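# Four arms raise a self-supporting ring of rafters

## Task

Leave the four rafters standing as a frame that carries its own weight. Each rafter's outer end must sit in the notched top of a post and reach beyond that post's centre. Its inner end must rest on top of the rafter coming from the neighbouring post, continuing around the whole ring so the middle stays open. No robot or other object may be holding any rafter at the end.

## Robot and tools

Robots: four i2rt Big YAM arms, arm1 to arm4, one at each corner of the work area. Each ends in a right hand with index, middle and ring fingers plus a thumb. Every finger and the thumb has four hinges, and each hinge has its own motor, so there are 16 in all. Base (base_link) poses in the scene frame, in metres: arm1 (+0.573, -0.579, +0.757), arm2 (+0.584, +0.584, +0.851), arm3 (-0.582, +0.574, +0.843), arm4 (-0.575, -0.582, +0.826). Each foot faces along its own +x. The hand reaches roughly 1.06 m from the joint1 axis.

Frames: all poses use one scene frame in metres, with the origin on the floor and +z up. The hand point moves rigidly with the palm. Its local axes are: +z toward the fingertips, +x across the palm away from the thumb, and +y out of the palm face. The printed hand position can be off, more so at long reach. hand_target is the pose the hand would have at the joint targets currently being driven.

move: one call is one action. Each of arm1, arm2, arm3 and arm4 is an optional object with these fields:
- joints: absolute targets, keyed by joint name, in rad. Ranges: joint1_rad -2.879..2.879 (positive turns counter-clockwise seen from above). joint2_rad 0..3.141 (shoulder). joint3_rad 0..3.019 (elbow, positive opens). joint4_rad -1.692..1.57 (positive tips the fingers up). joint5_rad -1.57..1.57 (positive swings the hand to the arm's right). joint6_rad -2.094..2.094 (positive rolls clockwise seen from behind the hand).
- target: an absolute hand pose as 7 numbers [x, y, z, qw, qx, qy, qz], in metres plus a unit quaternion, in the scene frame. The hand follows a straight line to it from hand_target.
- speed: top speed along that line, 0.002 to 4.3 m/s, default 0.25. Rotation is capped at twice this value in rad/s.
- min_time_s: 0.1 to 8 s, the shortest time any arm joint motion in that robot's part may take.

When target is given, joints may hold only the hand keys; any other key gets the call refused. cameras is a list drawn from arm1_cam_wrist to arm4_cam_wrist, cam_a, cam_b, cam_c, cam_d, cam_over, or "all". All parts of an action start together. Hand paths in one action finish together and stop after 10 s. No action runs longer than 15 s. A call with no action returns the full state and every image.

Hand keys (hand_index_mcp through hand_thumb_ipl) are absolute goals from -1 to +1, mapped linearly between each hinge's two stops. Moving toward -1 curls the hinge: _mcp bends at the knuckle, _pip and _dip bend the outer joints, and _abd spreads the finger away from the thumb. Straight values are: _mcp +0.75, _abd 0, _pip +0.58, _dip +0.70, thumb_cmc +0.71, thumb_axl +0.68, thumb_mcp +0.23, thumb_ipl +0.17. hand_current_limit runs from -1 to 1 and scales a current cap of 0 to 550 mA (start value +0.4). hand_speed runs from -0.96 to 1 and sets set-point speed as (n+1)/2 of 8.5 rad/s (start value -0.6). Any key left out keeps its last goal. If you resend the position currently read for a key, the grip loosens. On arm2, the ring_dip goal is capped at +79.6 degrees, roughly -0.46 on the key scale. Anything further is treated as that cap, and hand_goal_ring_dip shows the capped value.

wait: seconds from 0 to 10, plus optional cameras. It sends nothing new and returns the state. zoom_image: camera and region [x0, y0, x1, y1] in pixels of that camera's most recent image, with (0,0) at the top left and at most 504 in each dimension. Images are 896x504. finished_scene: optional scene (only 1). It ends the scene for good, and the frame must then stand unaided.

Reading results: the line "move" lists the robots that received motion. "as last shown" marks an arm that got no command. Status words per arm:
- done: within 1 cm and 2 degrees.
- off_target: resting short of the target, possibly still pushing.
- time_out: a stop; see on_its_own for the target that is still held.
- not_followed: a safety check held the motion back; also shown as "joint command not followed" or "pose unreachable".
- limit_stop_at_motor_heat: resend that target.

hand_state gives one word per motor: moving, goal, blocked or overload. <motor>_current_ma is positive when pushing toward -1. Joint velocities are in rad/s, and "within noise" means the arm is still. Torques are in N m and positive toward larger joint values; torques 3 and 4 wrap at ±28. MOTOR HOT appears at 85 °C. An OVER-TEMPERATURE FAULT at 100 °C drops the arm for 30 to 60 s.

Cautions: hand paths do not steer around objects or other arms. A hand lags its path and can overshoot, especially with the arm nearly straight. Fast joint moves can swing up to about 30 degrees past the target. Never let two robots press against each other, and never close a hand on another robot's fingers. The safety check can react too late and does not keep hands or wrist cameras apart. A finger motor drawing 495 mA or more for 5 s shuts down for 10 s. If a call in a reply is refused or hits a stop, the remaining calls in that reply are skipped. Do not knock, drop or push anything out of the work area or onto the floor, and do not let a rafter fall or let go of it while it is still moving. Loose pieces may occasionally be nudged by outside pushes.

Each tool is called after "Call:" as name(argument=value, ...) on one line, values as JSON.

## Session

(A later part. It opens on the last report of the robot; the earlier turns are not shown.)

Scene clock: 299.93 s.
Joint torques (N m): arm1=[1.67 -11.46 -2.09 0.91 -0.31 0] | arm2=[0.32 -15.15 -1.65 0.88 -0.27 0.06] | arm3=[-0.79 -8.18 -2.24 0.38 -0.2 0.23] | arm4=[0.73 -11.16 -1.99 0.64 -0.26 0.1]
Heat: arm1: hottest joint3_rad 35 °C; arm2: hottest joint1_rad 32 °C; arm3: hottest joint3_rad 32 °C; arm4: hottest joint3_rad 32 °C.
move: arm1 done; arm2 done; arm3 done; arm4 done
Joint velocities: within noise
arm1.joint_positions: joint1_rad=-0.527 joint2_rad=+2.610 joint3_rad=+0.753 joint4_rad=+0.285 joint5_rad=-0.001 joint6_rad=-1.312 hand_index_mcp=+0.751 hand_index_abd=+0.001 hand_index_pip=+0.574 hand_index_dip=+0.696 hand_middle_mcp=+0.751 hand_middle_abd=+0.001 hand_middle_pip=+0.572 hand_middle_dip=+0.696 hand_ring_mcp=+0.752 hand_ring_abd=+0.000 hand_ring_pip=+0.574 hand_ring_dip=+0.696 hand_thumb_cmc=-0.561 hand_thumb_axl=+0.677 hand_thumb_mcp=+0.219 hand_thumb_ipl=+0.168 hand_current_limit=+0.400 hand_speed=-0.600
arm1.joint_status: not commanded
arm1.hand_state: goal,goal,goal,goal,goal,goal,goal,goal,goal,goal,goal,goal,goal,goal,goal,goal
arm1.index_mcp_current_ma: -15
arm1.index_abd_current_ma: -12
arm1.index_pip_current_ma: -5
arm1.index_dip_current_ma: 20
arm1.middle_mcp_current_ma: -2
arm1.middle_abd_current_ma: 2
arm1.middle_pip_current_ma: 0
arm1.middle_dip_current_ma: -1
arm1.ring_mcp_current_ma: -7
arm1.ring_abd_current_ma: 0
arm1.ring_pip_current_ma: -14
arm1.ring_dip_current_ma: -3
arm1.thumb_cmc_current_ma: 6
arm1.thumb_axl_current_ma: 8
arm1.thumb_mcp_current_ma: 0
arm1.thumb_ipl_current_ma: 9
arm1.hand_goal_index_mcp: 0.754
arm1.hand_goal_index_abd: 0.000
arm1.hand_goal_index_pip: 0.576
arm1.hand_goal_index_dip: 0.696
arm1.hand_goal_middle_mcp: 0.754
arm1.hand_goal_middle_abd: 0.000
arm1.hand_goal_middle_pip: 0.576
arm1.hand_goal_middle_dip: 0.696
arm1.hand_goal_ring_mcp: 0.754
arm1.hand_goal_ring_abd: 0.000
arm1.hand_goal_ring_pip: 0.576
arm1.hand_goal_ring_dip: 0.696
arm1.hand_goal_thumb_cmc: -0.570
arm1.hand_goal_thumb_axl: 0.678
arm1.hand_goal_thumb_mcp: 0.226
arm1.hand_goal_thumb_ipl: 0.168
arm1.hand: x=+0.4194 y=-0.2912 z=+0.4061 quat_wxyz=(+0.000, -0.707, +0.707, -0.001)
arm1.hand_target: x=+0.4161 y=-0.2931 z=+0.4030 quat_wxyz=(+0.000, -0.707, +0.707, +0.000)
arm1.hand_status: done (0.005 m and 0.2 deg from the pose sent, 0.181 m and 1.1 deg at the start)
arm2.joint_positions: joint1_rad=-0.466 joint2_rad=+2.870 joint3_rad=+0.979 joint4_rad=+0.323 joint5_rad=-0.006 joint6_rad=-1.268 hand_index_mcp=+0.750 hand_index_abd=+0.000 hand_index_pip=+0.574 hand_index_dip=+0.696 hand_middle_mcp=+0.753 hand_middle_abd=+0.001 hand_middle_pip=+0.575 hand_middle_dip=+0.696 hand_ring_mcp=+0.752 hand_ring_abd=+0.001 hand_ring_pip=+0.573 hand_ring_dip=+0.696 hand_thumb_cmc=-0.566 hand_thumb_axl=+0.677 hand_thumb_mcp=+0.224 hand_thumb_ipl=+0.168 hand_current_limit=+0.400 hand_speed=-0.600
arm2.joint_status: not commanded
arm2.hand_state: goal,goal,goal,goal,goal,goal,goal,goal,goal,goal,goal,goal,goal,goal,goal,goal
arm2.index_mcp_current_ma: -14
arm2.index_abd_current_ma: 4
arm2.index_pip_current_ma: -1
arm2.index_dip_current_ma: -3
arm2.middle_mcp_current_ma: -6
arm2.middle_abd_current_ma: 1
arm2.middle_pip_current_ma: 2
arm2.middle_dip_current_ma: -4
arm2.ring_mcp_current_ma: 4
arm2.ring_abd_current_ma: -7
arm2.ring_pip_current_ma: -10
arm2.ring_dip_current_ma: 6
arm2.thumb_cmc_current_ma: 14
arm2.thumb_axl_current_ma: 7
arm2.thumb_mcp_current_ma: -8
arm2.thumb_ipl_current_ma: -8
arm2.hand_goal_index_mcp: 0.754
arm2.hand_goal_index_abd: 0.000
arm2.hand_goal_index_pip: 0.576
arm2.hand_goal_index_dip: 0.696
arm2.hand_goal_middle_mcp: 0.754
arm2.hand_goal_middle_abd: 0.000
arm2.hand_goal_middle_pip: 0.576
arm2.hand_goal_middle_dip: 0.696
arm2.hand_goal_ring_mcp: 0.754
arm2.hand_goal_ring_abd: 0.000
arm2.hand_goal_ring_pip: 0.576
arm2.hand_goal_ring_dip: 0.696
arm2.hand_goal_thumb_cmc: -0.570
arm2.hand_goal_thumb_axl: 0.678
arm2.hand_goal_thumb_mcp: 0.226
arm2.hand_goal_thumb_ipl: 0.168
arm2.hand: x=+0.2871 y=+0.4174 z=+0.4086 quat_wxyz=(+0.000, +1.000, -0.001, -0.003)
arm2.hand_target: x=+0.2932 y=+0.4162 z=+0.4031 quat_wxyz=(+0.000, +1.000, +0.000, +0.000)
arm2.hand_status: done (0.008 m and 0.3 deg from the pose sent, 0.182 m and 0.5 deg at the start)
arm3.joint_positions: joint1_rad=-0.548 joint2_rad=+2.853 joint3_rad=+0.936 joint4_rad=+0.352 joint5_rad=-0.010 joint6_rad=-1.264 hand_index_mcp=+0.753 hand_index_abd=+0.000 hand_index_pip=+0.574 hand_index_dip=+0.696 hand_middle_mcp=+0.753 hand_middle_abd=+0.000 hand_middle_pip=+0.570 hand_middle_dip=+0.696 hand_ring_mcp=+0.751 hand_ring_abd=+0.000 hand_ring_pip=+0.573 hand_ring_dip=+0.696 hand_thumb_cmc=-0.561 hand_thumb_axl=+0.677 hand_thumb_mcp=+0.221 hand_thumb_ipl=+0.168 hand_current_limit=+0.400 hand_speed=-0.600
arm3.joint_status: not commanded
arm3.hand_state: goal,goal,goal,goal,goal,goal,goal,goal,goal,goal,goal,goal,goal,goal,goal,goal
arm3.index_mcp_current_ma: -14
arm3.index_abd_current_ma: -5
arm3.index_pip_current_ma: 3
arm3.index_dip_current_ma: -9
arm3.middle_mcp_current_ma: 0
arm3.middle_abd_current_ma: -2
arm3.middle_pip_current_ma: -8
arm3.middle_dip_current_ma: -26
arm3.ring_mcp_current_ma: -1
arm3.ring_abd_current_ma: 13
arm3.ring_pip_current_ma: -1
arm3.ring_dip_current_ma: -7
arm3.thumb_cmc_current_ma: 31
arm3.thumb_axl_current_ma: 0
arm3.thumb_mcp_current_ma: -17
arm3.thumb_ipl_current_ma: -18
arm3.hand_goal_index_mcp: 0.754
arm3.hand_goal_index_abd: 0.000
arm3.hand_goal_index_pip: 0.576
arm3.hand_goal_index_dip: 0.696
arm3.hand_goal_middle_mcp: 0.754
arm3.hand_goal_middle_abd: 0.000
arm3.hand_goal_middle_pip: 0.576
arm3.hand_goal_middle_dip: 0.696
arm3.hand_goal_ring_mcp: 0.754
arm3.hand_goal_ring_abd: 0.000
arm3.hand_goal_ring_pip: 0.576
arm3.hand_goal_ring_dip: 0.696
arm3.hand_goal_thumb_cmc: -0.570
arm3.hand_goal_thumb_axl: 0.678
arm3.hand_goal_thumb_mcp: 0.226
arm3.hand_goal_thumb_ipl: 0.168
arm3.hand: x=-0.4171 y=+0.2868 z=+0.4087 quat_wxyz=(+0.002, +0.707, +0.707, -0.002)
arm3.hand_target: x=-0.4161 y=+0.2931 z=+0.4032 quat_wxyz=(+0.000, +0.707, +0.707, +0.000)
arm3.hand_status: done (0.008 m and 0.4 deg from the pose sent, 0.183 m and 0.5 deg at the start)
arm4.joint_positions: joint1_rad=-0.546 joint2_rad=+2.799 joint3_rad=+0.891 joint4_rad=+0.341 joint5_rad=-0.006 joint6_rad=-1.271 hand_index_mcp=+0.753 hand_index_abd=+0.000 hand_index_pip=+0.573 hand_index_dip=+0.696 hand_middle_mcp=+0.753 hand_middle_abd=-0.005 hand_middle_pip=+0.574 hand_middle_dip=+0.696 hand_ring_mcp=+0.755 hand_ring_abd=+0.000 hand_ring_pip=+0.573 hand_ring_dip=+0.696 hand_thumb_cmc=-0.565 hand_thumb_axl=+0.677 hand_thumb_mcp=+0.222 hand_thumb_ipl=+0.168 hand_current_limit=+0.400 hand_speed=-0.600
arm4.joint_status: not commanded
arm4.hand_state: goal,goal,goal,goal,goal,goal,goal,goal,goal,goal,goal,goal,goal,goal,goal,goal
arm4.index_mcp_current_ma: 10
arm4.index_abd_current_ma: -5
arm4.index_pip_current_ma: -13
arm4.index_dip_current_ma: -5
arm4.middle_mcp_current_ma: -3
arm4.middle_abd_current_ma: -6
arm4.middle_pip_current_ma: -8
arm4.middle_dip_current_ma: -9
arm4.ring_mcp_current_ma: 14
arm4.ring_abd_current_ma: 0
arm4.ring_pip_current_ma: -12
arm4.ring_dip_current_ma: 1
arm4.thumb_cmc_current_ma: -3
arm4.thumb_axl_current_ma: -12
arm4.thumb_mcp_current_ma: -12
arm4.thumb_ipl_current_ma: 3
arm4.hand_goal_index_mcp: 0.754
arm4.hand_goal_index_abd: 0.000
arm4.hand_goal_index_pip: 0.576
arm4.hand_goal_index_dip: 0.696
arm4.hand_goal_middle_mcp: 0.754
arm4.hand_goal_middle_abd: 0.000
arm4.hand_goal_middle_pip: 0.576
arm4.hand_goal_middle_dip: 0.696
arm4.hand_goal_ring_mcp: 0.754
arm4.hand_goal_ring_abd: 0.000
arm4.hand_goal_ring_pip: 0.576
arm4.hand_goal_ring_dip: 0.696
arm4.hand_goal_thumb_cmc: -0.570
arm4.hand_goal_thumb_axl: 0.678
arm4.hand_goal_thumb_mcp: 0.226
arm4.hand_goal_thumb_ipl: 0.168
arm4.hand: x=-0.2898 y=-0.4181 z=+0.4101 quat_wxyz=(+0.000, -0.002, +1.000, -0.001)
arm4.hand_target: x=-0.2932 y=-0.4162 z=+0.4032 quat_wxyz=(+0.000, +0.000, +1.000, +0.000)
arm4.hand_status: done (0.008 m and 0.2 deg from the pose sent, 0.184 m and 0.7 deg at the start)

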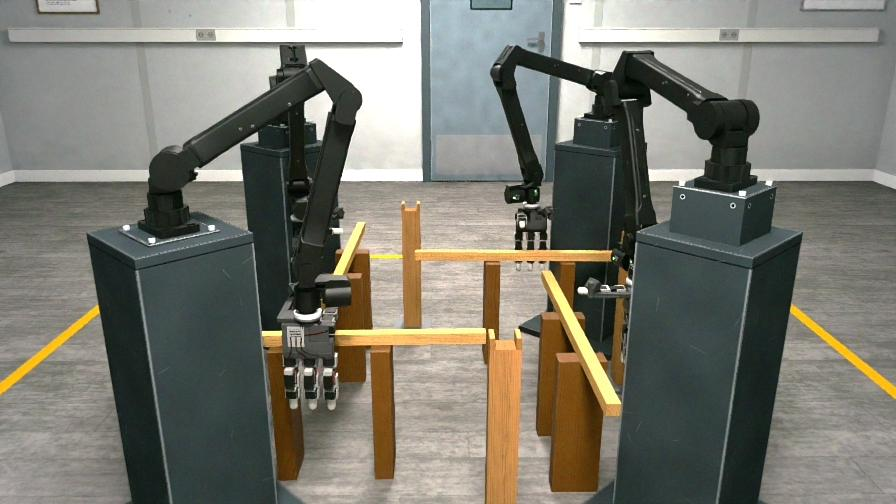

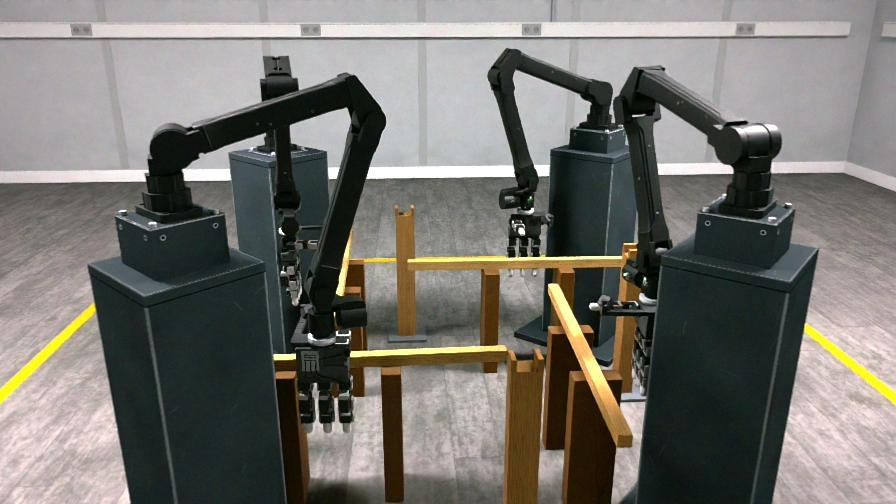

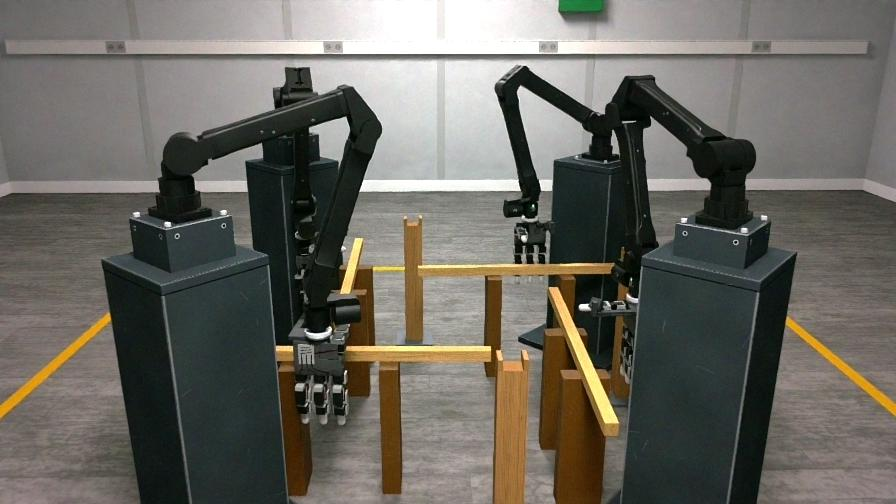

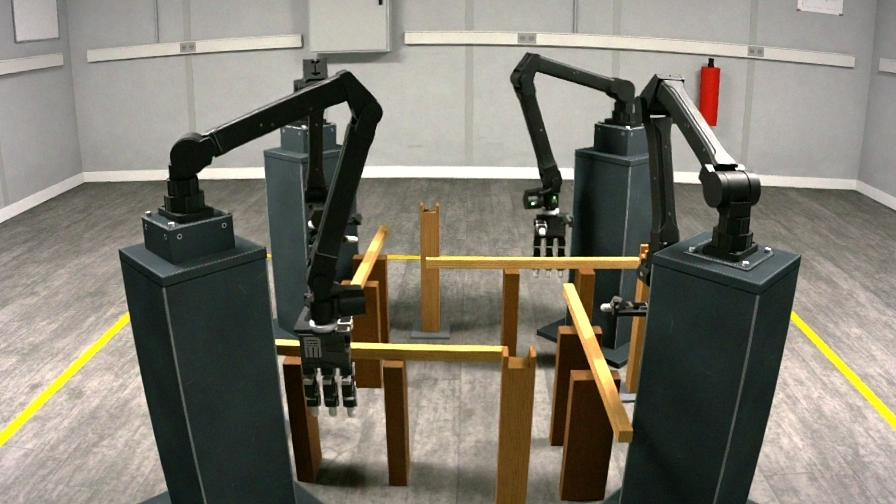

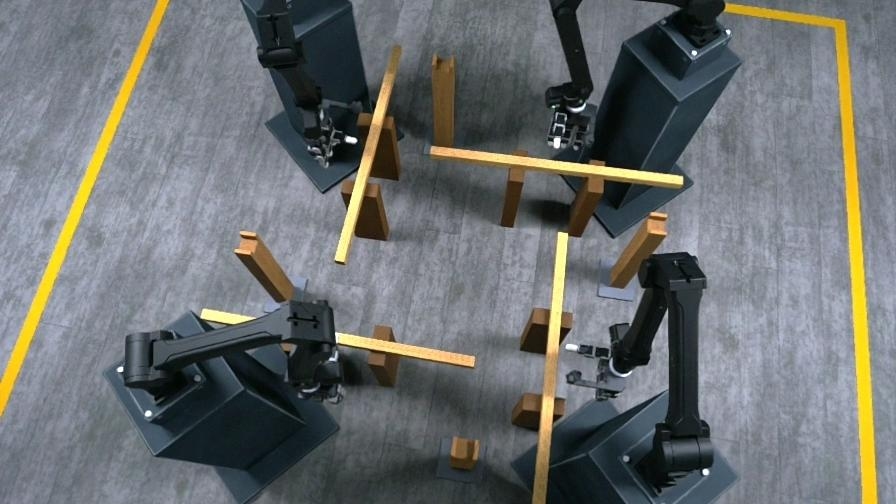

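Call:
move(arm1={"target": [0.305, -0.293, 0.400, 0, 0.7071, -0.7071, 0], "speed": 0.1}, arm2={"target": [0.293, 0.305, 0.400, 0, 1, 0, 0], "speed": 0.1}, arm3={"target": [-0.305, 0.293, 0.400, 0, 0.7071, 0.7071, 0], "speed": 0.1}, arm4={"target": [-0.293, -0.305, 0.400, 0, 0, 1, 0], "speed": 0.1}, cameras=["all"])

Call:
zoom_image(camera="cam_over", region=[470, 240, 670, 440])

Call:
zoom_image(camera="cam_over", region=[460, 60, 700, 260])

Call:
zoom_image(camera="cam_over", region=[280, 30, 480, 230])

Call:
zoom_image(camera="cam_over", region=[240, 260, 440, 460])

Call:
zoom_image(camera="cam_a", region=[250, 240, 410, 400])

Call:
zoom_image(camera="cam_a", region=[520, 210, 680, 410])

Call:
zoom_image(camera="cam_d", region=[520, 230, 680, 430])

Scene clock: 319.53 s.
Joint torques (N m): arm1=[1.08 -14.15 -1.16 -0.06 -0.26 0] | arm2=[-0.09 -19.14 -0.84 0.2 -0.14 0.02] | arm3=[-1.14 -11.34 -1.39 -0.17 -0.05 0.21] | arm4=[0.38 -14.8 -0.99 -0.28 -0.1 0.06]
Heat: arm1: hottest joint3_rad 34 °C; arm2: hottest joint1_rad 32 °C; arm3: hottest joint5_rad 32 °C; arm4: hottest joint3_rad 32 °C.
move: arm1 done; arm2 done; arm3 done; arm4 done
Joint velocities: within noise
arm1.joint_positions: joint1_rad=-0.183 joint2_rad=+2.610 joint3_rad=+0.865 joint4_rad=+0.169 joint5_rad=-0.001 joint6_rad=-0.973 hand_index_mcp=+0.751 hand_index_abd=+0.001 hand_index_pip=+0.574 hand_index_dip=+0.696 hand_middle_mcp=+0.751 hand_middle_abd=+0.001 hand_middle_pip=+0.572 hand_middle_dip=+0.696 hand_ring_mcp=+0.752 hand_ring_abd=+0.000 hand_ring_pip=+0.574 hand_ring_dip=+0.696 hand_thumb_cmc=-0.561 hand_thumb_axl=+0.677 hand_thumb_mcp=+0.219 hand_thumb_ipl=+0.168 hand_current_limit=+0.400 hand_speed=-0.600
arm1.joint_status: not commanded
arm1.hand_state: goal,goal,goal,goal,goal,goal,goal,goal,goal,goal,goal,goal,goal,goal,goal,goal
arm1.index_mcp_current_ma: -16
arm1.index_abd_current_ma: -4
arm1.index_pip_current_ma: 0
arm1.index_dip_current_ma: 4
arm1.middle_mcp_current_ma: 11
arm1.middle_abd_current_ma: 10
arm1.middle_pip_current_ma: -7
arm1.middle_dip_current_ma: 3
arm1.ring_mcp_current_ma: -5
arm1.ring_abd_current_ma: -2
arm1.ring_pip_current_ma: -11
arm1.ring_dip_current_ma: -8
arm1.thumb_cmc_current_ma: 7
arm1.thumb_axl_current_ma: 3
arm1.thumb_mcp_current_ma: -7
arm1.thumb_ipl_current_ma: 12
arm1.hand_goal_index_mcp: 0.754
arm1.hand_goal_index_abd: 0.000
arm1.hand_goal_index_pip: 0.576
arm1.hand_goal_index_dip: 0.696
arm1.hand_goal_middle_mcp: 0.754
arm1.hand_goal_middle_abd: 0.000
arm1.hand_goal_middle_pip: 0.576
arm1.hand_goal_middle_dip: 0.696
arm1.hand_goal_ring_mcp: 0.754
arm1.hand_goal_ring_abd: 0.000
arm1.hand_goal_ring_pip: 0.576
arm1.hand_goal_ring_dip: 0.696
arm1.hand_goal_thumb_cmc: -0.570
arm1.hand_goal_thumb_axl: 0.678
arm1.hand_goal_thumb_mcp: 0.226
arm1.hand_goal_thumb_ipl: 0.168
arm1.hand: x=+0.3107 y=-0.2977 z=+0.3958 quat_wxyz=(-0.001, -0.709, +0.705, -0.004)
arm1.hand_target: x=+0.3051 y=-0.2931 z=+0.4000 quat_wxyz=(+0.000, -0.707, +0.707, +0.000)
arm1.hand_status: done (0.008 m and 0.5 deg from the pose sent, 0.115 m and 0.2 deg at the start)
arm2.joint_positions: joint1_rad=-0.137 joint2_rad=+2.869 joint3_rad=+1.090 joint4_rad=+0.201 joint5_rad=-0.009 joint6_rad=-0.944 hand_index_mcp=+0.750 hand_index_abd=+0.000 hand_index_pip=+0.574 hand_index_dip=+0.696 hand_middle_mcp=+0.753 hand_middle_abd=+0.001 hand_middle_pip=+0.573 hand_middle_dip=+0.696 hand_ring_mcp=+0.752 hand_ring_abd=+0.001 hand_ring_pip=+0.573 hand_ring_dip=+0.696 hand_thumb_cmc=-0.566 hand_thumb_axl=+0.677 hand_thumb_mcp=+0.224 hand_thumb_ipl=+0.168 hand_current_limit=+0.400 hand_speed=-0.600
arm2.joint_status: not commanded
arm2.hand_state: goal,goal,goal,goal,goal,goal,goal,goal,goal,goal,goal,goal,goal,goal,goal,goal
arm2.index_mcp_current_ma: -12
arm2.index_abd_current_ma: -1
arm2.index_pip_current_ma: 0
arm2.index_dip_current_ma: -4
arm2.middle_mcp_current_ma: -5
arm2.middle_abd_current_ma: -3
arm2.middle_pip_current_ma: -2
arm2.middle_dip_current_ma: -5
arm2.ring_mcp_current_ma: 5
arm2.ring_abd_current_ma: -2
arm2.ring_pip_current_ma: -10
arm2.ring_dip_current_ma: 5
arm2.thumb_cmc_current_ma: 12
arm2.thumb_axl_current_ma: 9
arm2.thumb_mcp_current_ma: -5
arm2.thumb_ipl_current_ma: -10
arm2.hand_goal_index_mcp: 0.754
arm2.hand_goal_index_abd: 0.000
arm2.hand_goal_index_pip: 0.576
arm2.hand_goal_index_dip: 0.696
arm2.hand_goal_middle_mcp: 0.754
arm2.hand_goal_middle_abd: 0.000
arm2.hand_goal_middle_pip: 0.576
arm2.hand_goal_middle_dip: 0.696
arm2.hand_goal_ring_mcp: 0.754
arm2.hand_goal_ring_abd: 0.000
arm2.hand_goal_ring_pip: 0.576
arm2.hand_goal_ring_dip: 0.696
arm2.hand_goal_thumb_cmc: -0.570
arm2.hand_goal_thumb_axl: 0.678
arm2.hand_goal_thumb_mcp: 0.226
arm2.hand_goal_thumb_ipl: 0.168
arm2.hand: x=+0.2989 y=+0.3106 z=+0.3965 quat_wxyz=(-0.002, +1.000, +0.002, +0.004)
arm2.hand_target: x=+0.2929 y=+0.3050 z=+0.4001 quat_wxyz=(+0.000, +1.000, +0.000, +0.000)
arm2.hand_status: done (0.009 m and 0.5 deg from the pose sent, 0.113 m and 0.3 deg at the start)
arm3.joint_positions: joint1_rad=-0.211 joint2_rad=+2.848 joint3_rad=+1.047 joint4_rad=+0.225 joint5_rad=-0.012 joint6_rad=-0.931 hand_index_mcp=+0.752 hand_index_abd=+0.000 hand_index_pip=+0.574 hand_index_dip=+0.696 hand_middle_mcp=+0.753 hand_middle_abd=+0.000 hand_middle_pip=+0.570 hand_middle_dip=+0.696 hand_ring_mcp=+0.751 hand_ring_abd=+0.003 hand_ring_pip=+0.573 hand_ring_dip=+0.693 hand_thumb_cmc=-0.562 hand_thumb_axl=+0.677 hand_thumb_mcp=+0.221 hand_thumb_ipl=+0.168 hand_current_limit=+0.400 hand_speed=-0.600
arm3.joint_status: not commanded
arm3.hand_state: goal,goal,goal,goal,goal,goal,goal,goal,goal,goal,goal,goal,goal,goal,goal,goal
arm3.index_mcp_current_ma: -9
arm3.index_abd_current_ma: -9
arm3.index_pip_current_ma: -3
arm3.index_dip_current_ma: 9
arm3.middle_mcp_current_ma: 12
arm3.middle_abd_current_ma: -9
arm3.middle_pip_current_ma: 3
arm3.middle_dip_current_ma: -12
arm3.ring_mcp_current_ma: -6
arm3.ring_abd_current_ma: 8
arm3.ring_pip_current_ma: -10
arm3.ring_dip_current_ma: -1
arm3.thumb_cmc_current_ma: 4
arm3.thumb_axl_current_ma: 0
arm3.thumb_mcp_current_ma: -4
arm3.thumb_ipl_current_ma: -5
arm3.hand_goal_index_mcp: 0.754
arm3.hand_goal_index_abd: 0.000
arm3.hand_goal_index_pip: 0.576
arm3.hand_goal_index_dip: 0.696
arm3.hand_goal_middle_mcp: 0.754
arm3.hand_goal_middle_abd: 0.000
arm3.hand_goal_middle_pip: 0.576
arm3.hand_goal_middle_dip: 0.696
arm3.hand_goal_ring_mcp: 0.754
arm3.hand_goal_ring_abd: 0.000
arm3.hand_goal_ring_pip: 0.576
arm3.hand_goal_ring_dip: 0.696
arm3.hand_goal_thumb_cmc: -0.570
arm3.hand_goal_thumb_axl: 0.678
arm3.hand_goal_thumb_mcp: 0.226
arm3.hand_goal_thumb_ipl: 0.168
arm3.hand: x=-0.3111 y=+0.2987 z=+0.3963 quat_wxyz=(-0.004, +0.705, +0.709, +0.001)
arm3.hand_target: x=-0.3050 y=+0.2930 z=+0.4000 quat_wxyz=(+0.000, +0.707, +0.707, +0.000)
arm3.hand_status: done (0.009 m and 0.6 deg from the pose sent, 0.113 m and 0.4 deg at the start)
arm4.joint_positions: joint1_rad=-0.207 joint2_rad=+2.794 joint3_rad=+1.005 joint4_rad=+0.219 joint5_rad=-0.007 joint6_rad=-0.939 hand_index_mcp=+0.753 hand_index_abd=+0.000 hand_index_pip=+0.573 hand_index_dip=+0.696 hand_middle_mcp=+0.753 hand_middle_abd=-0.005 hand_middle_pip=+0.574 hand_middle_dip=+0.696 hand_ring_mcp=+0.755 hand_ring_abd=+0.000 hand_ring_pip=+0.573 hand_ring_dip=+0.696 hand_thumb_cmc=-0.566 hand_thumb_axl=+0.677 hand_thumb_mcp=+0.222 hand_thumb_ipl=+0.168 hand_current_limit=+0.400 hand_speed=-0.600
arm4.joint_status: not commanded
arm4.hand_state: goal,goal,goal,goal,goal,goal,goal,goal,goal,goal,goal,goal,goal,goal,goal,goal
arm4.index_mcp_current_ma: 3
arm4.index_abd_current_ma: 5
arm4.index_pip_current_ma: -4
arm4.index_dip_current_ma: 6
arm4.middle_mcp_current_ma: -18
arm4.middle_abd_current_ma: -2
arm4.middle_pip_current_ma: 6
arm4.middle_dip_current_ma: 2
arm4.ring_mcp_current_ma: 3
arm4.ring_abd_current_ma: -6
arm4.ring_pip_current_ma: -7
arm4.ring_dip_current_ma: -6
arm4.thumb_cmc_current_ma: -5
arm4.thumb_axl_current_ma: -6
arm4.thumb_mcp_current_ma: -15
arm4.thumb_ipl_current_ma: 18
arm4.hand_goal_index_mcp: 0.754
arm4.hand_goal_index_abd: 0.000
arm4.hand_goal_index_pip: 0.576
arm4.hand_goal_index_dip: 0.696
arm4.hand_goal_middle_mcp: 0.754
arm4.hand_goal_middle_abd: 0.000
arm4.hand_goal_middle_pip: 0.576
arm4.hand_goal_middle_dip: 0.696
arm4.hand_goal_ring_mcp: 0.754
arm4.hand_goal_ring_abd: 0.000
arm4.hand_goal_ring_pip: 0.576
arm4.hand_goal_ring_dip: 0.696
arm4.hand_goal_thumb_cmc: -0.570
arm4.hand_goal_thumb_axl: 0.678
arm4.hand_goal_thumb_mcp: 0.226
arm4.hand_goal_thumb_ipl: 0.168
arm4.hand: x=-0.2992 y=-0.3100 z=+0.3984 quat_wxyz=(-0.003, -0.005, +1.000, -0.001)
arm4.hand_target: x=-0.2931 y=-0.3051 z=+0.4000 quat_wxyz=(+0.000, +0.000, +1.000, +0.000)
arm4.hand_status: done (0.008 m and 0.7 deg from the pose sent, 0.114 m and 0.2 deg at the start)
pictures: arm1_cam_wrist, arm2_cam_wrist, arm3_cam_wrist, arm4_cam_wrist, cam_a, cam_b, cam_c, cam_d, cam_over

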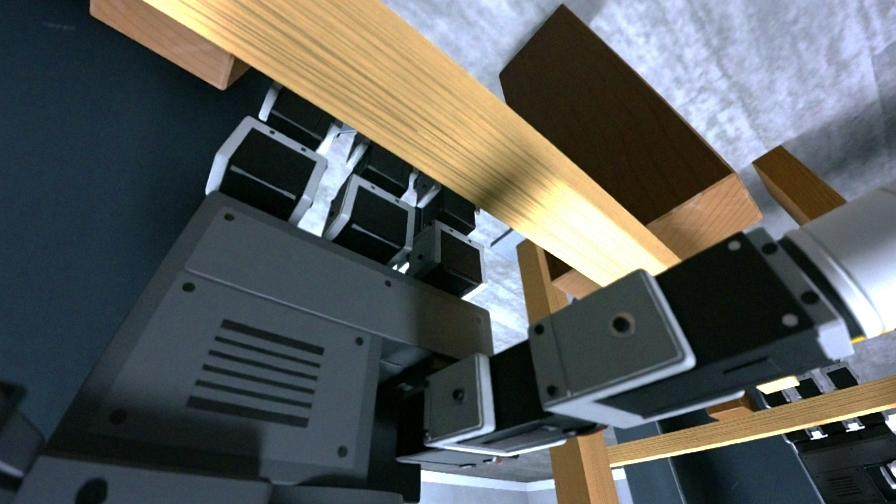

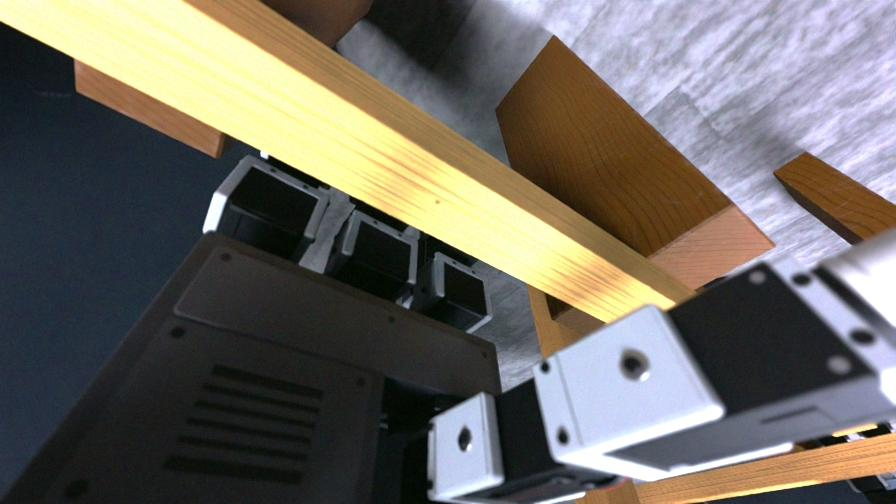

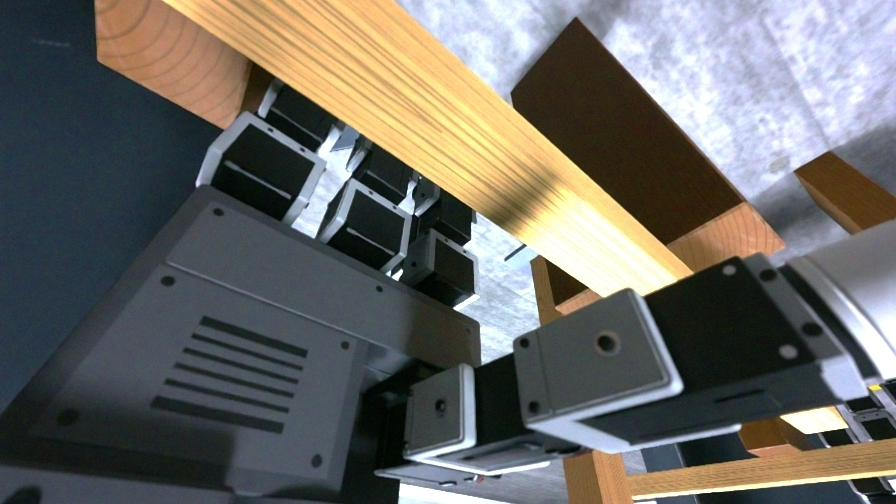

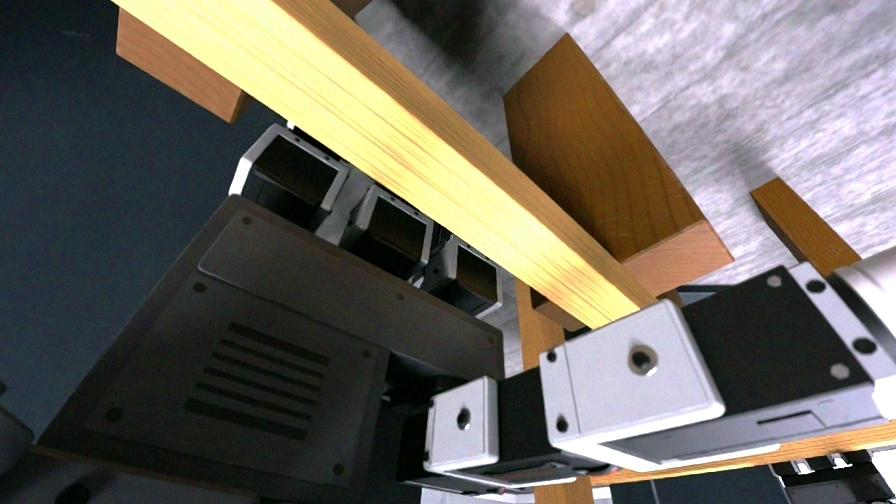

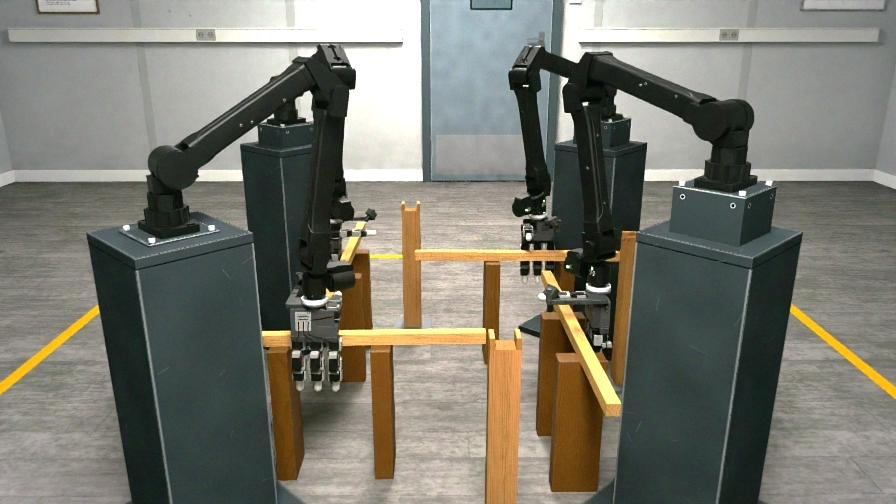

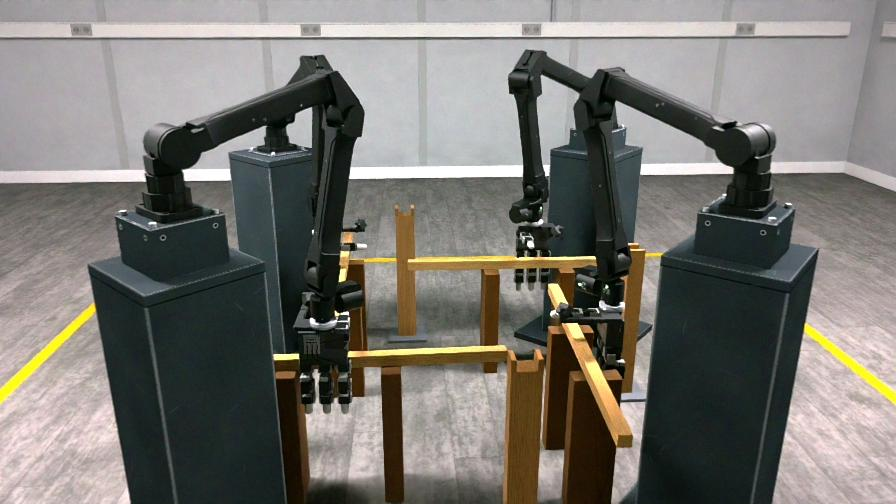

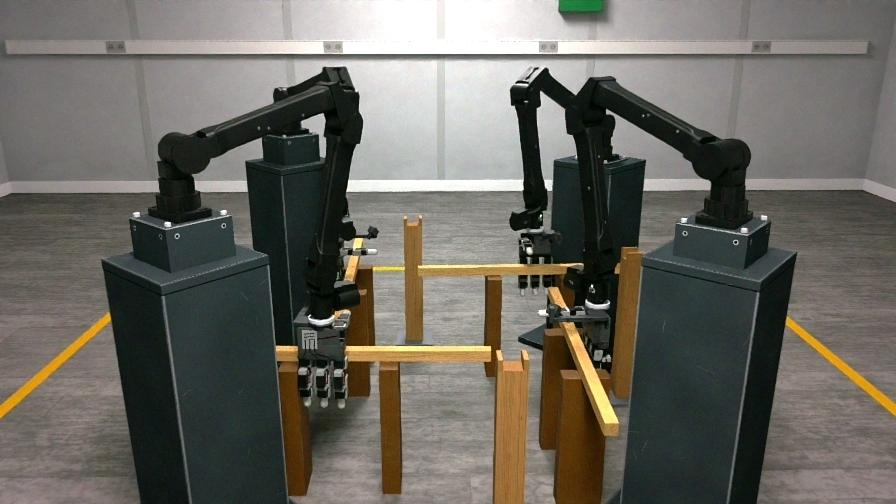

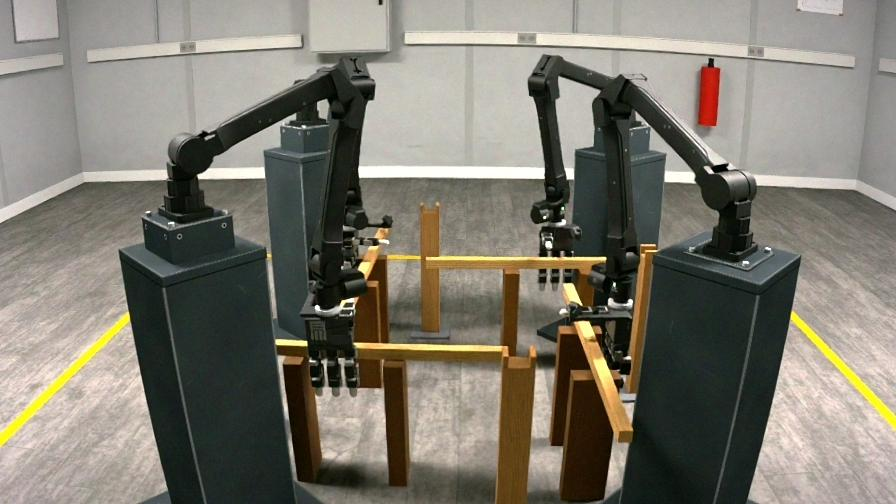

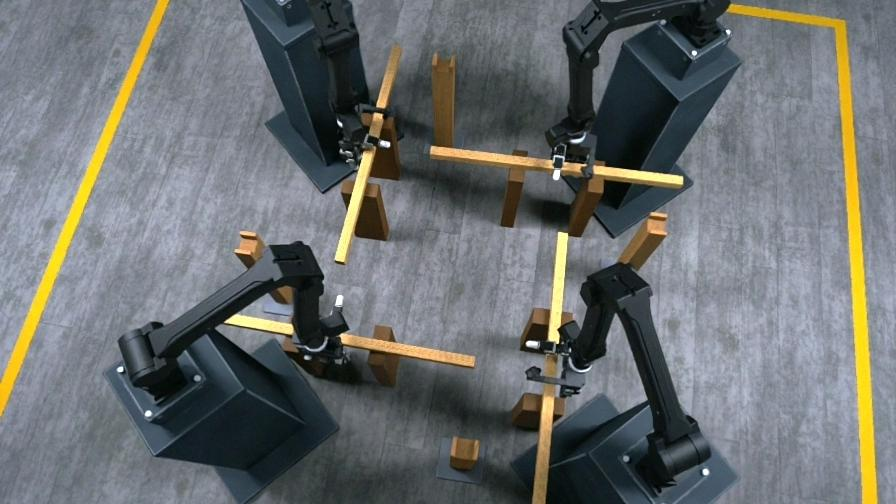

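Scaled by 2.520.

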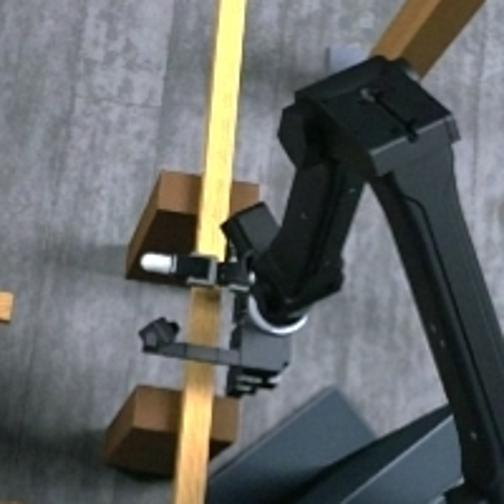

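Scaled by 2.100.

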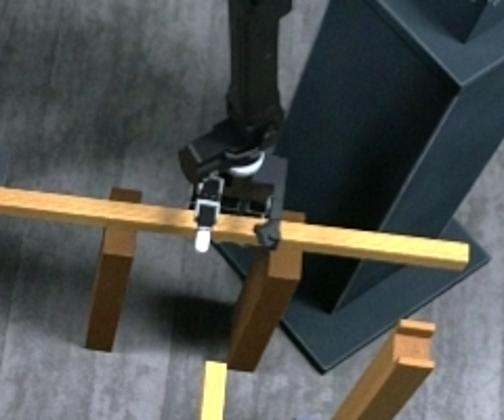

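Scaled by 2.520.

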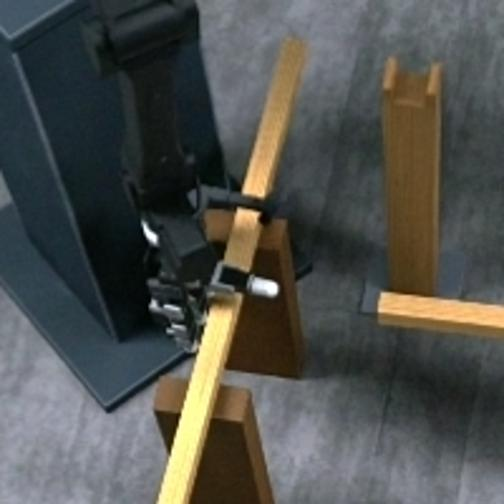

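Scaled by 2.520.

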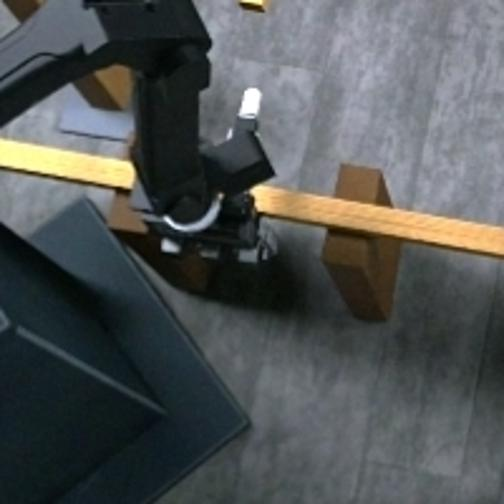

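Scaled by 3.150.

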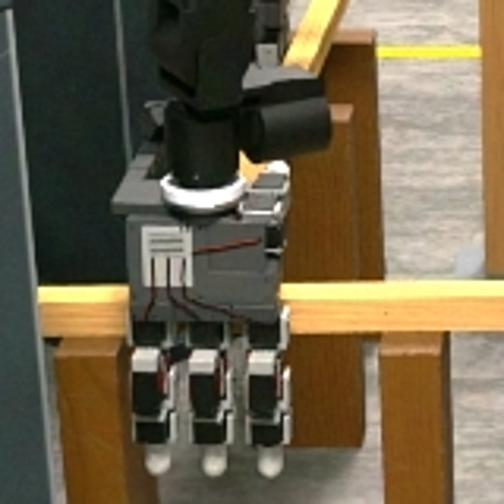

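Scaled by 2.520.

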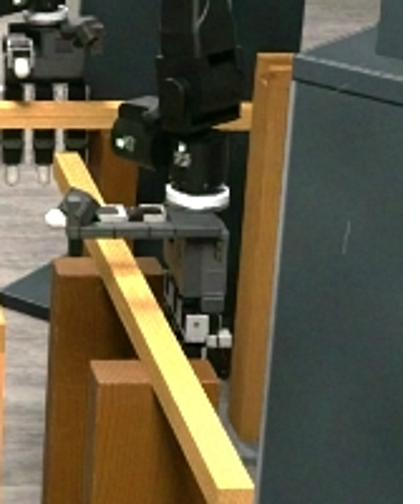

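Scaled by 2.520.

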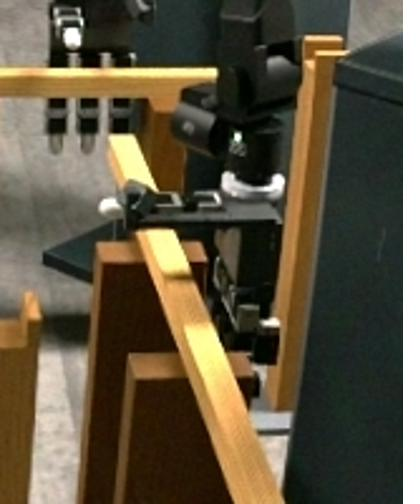

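Call:
zoom_image(camera="cam_a", region=[560, 280, 640, 360])

Call:
zoom_image(camera="cam_b", region=[560, 300, 640, 380])

Call:
zoom_image(camera="cam_c", region=[560, 290, 640, 370])

Call:
zoom_image(camera="cam_d", region=[570, 300, 650, 380])

Scaled by 6.300.

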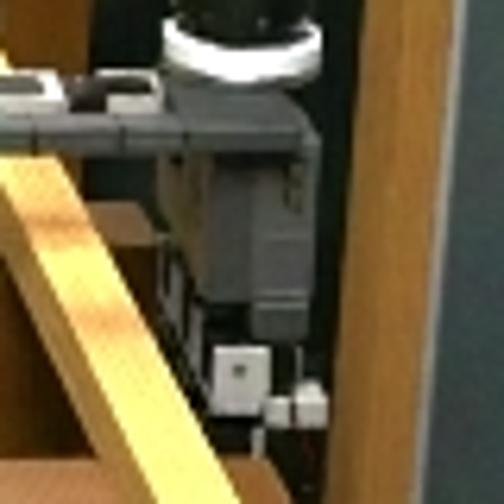

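Scaled by 6.300.

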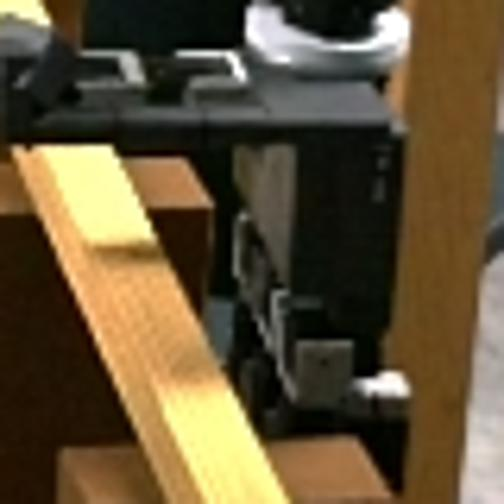

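Scaled by 6.300.

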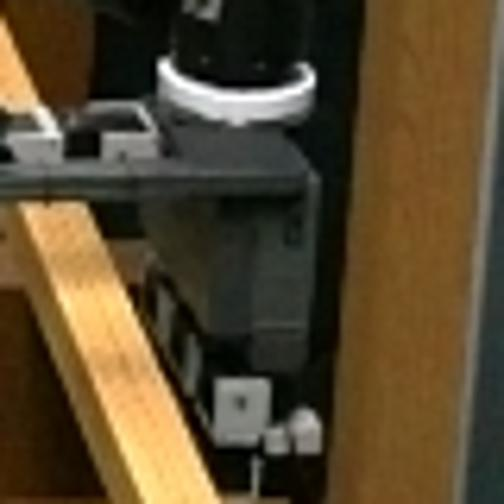

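Scaled by 6.300.

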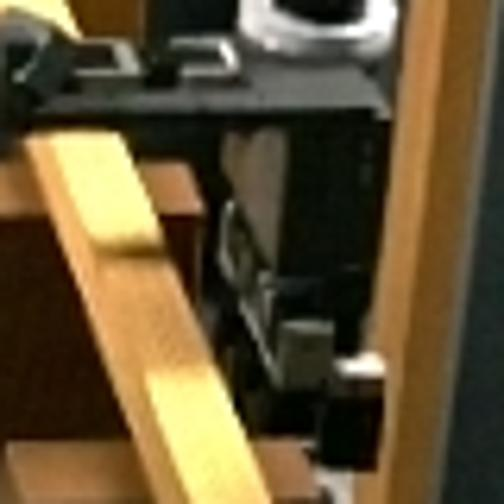

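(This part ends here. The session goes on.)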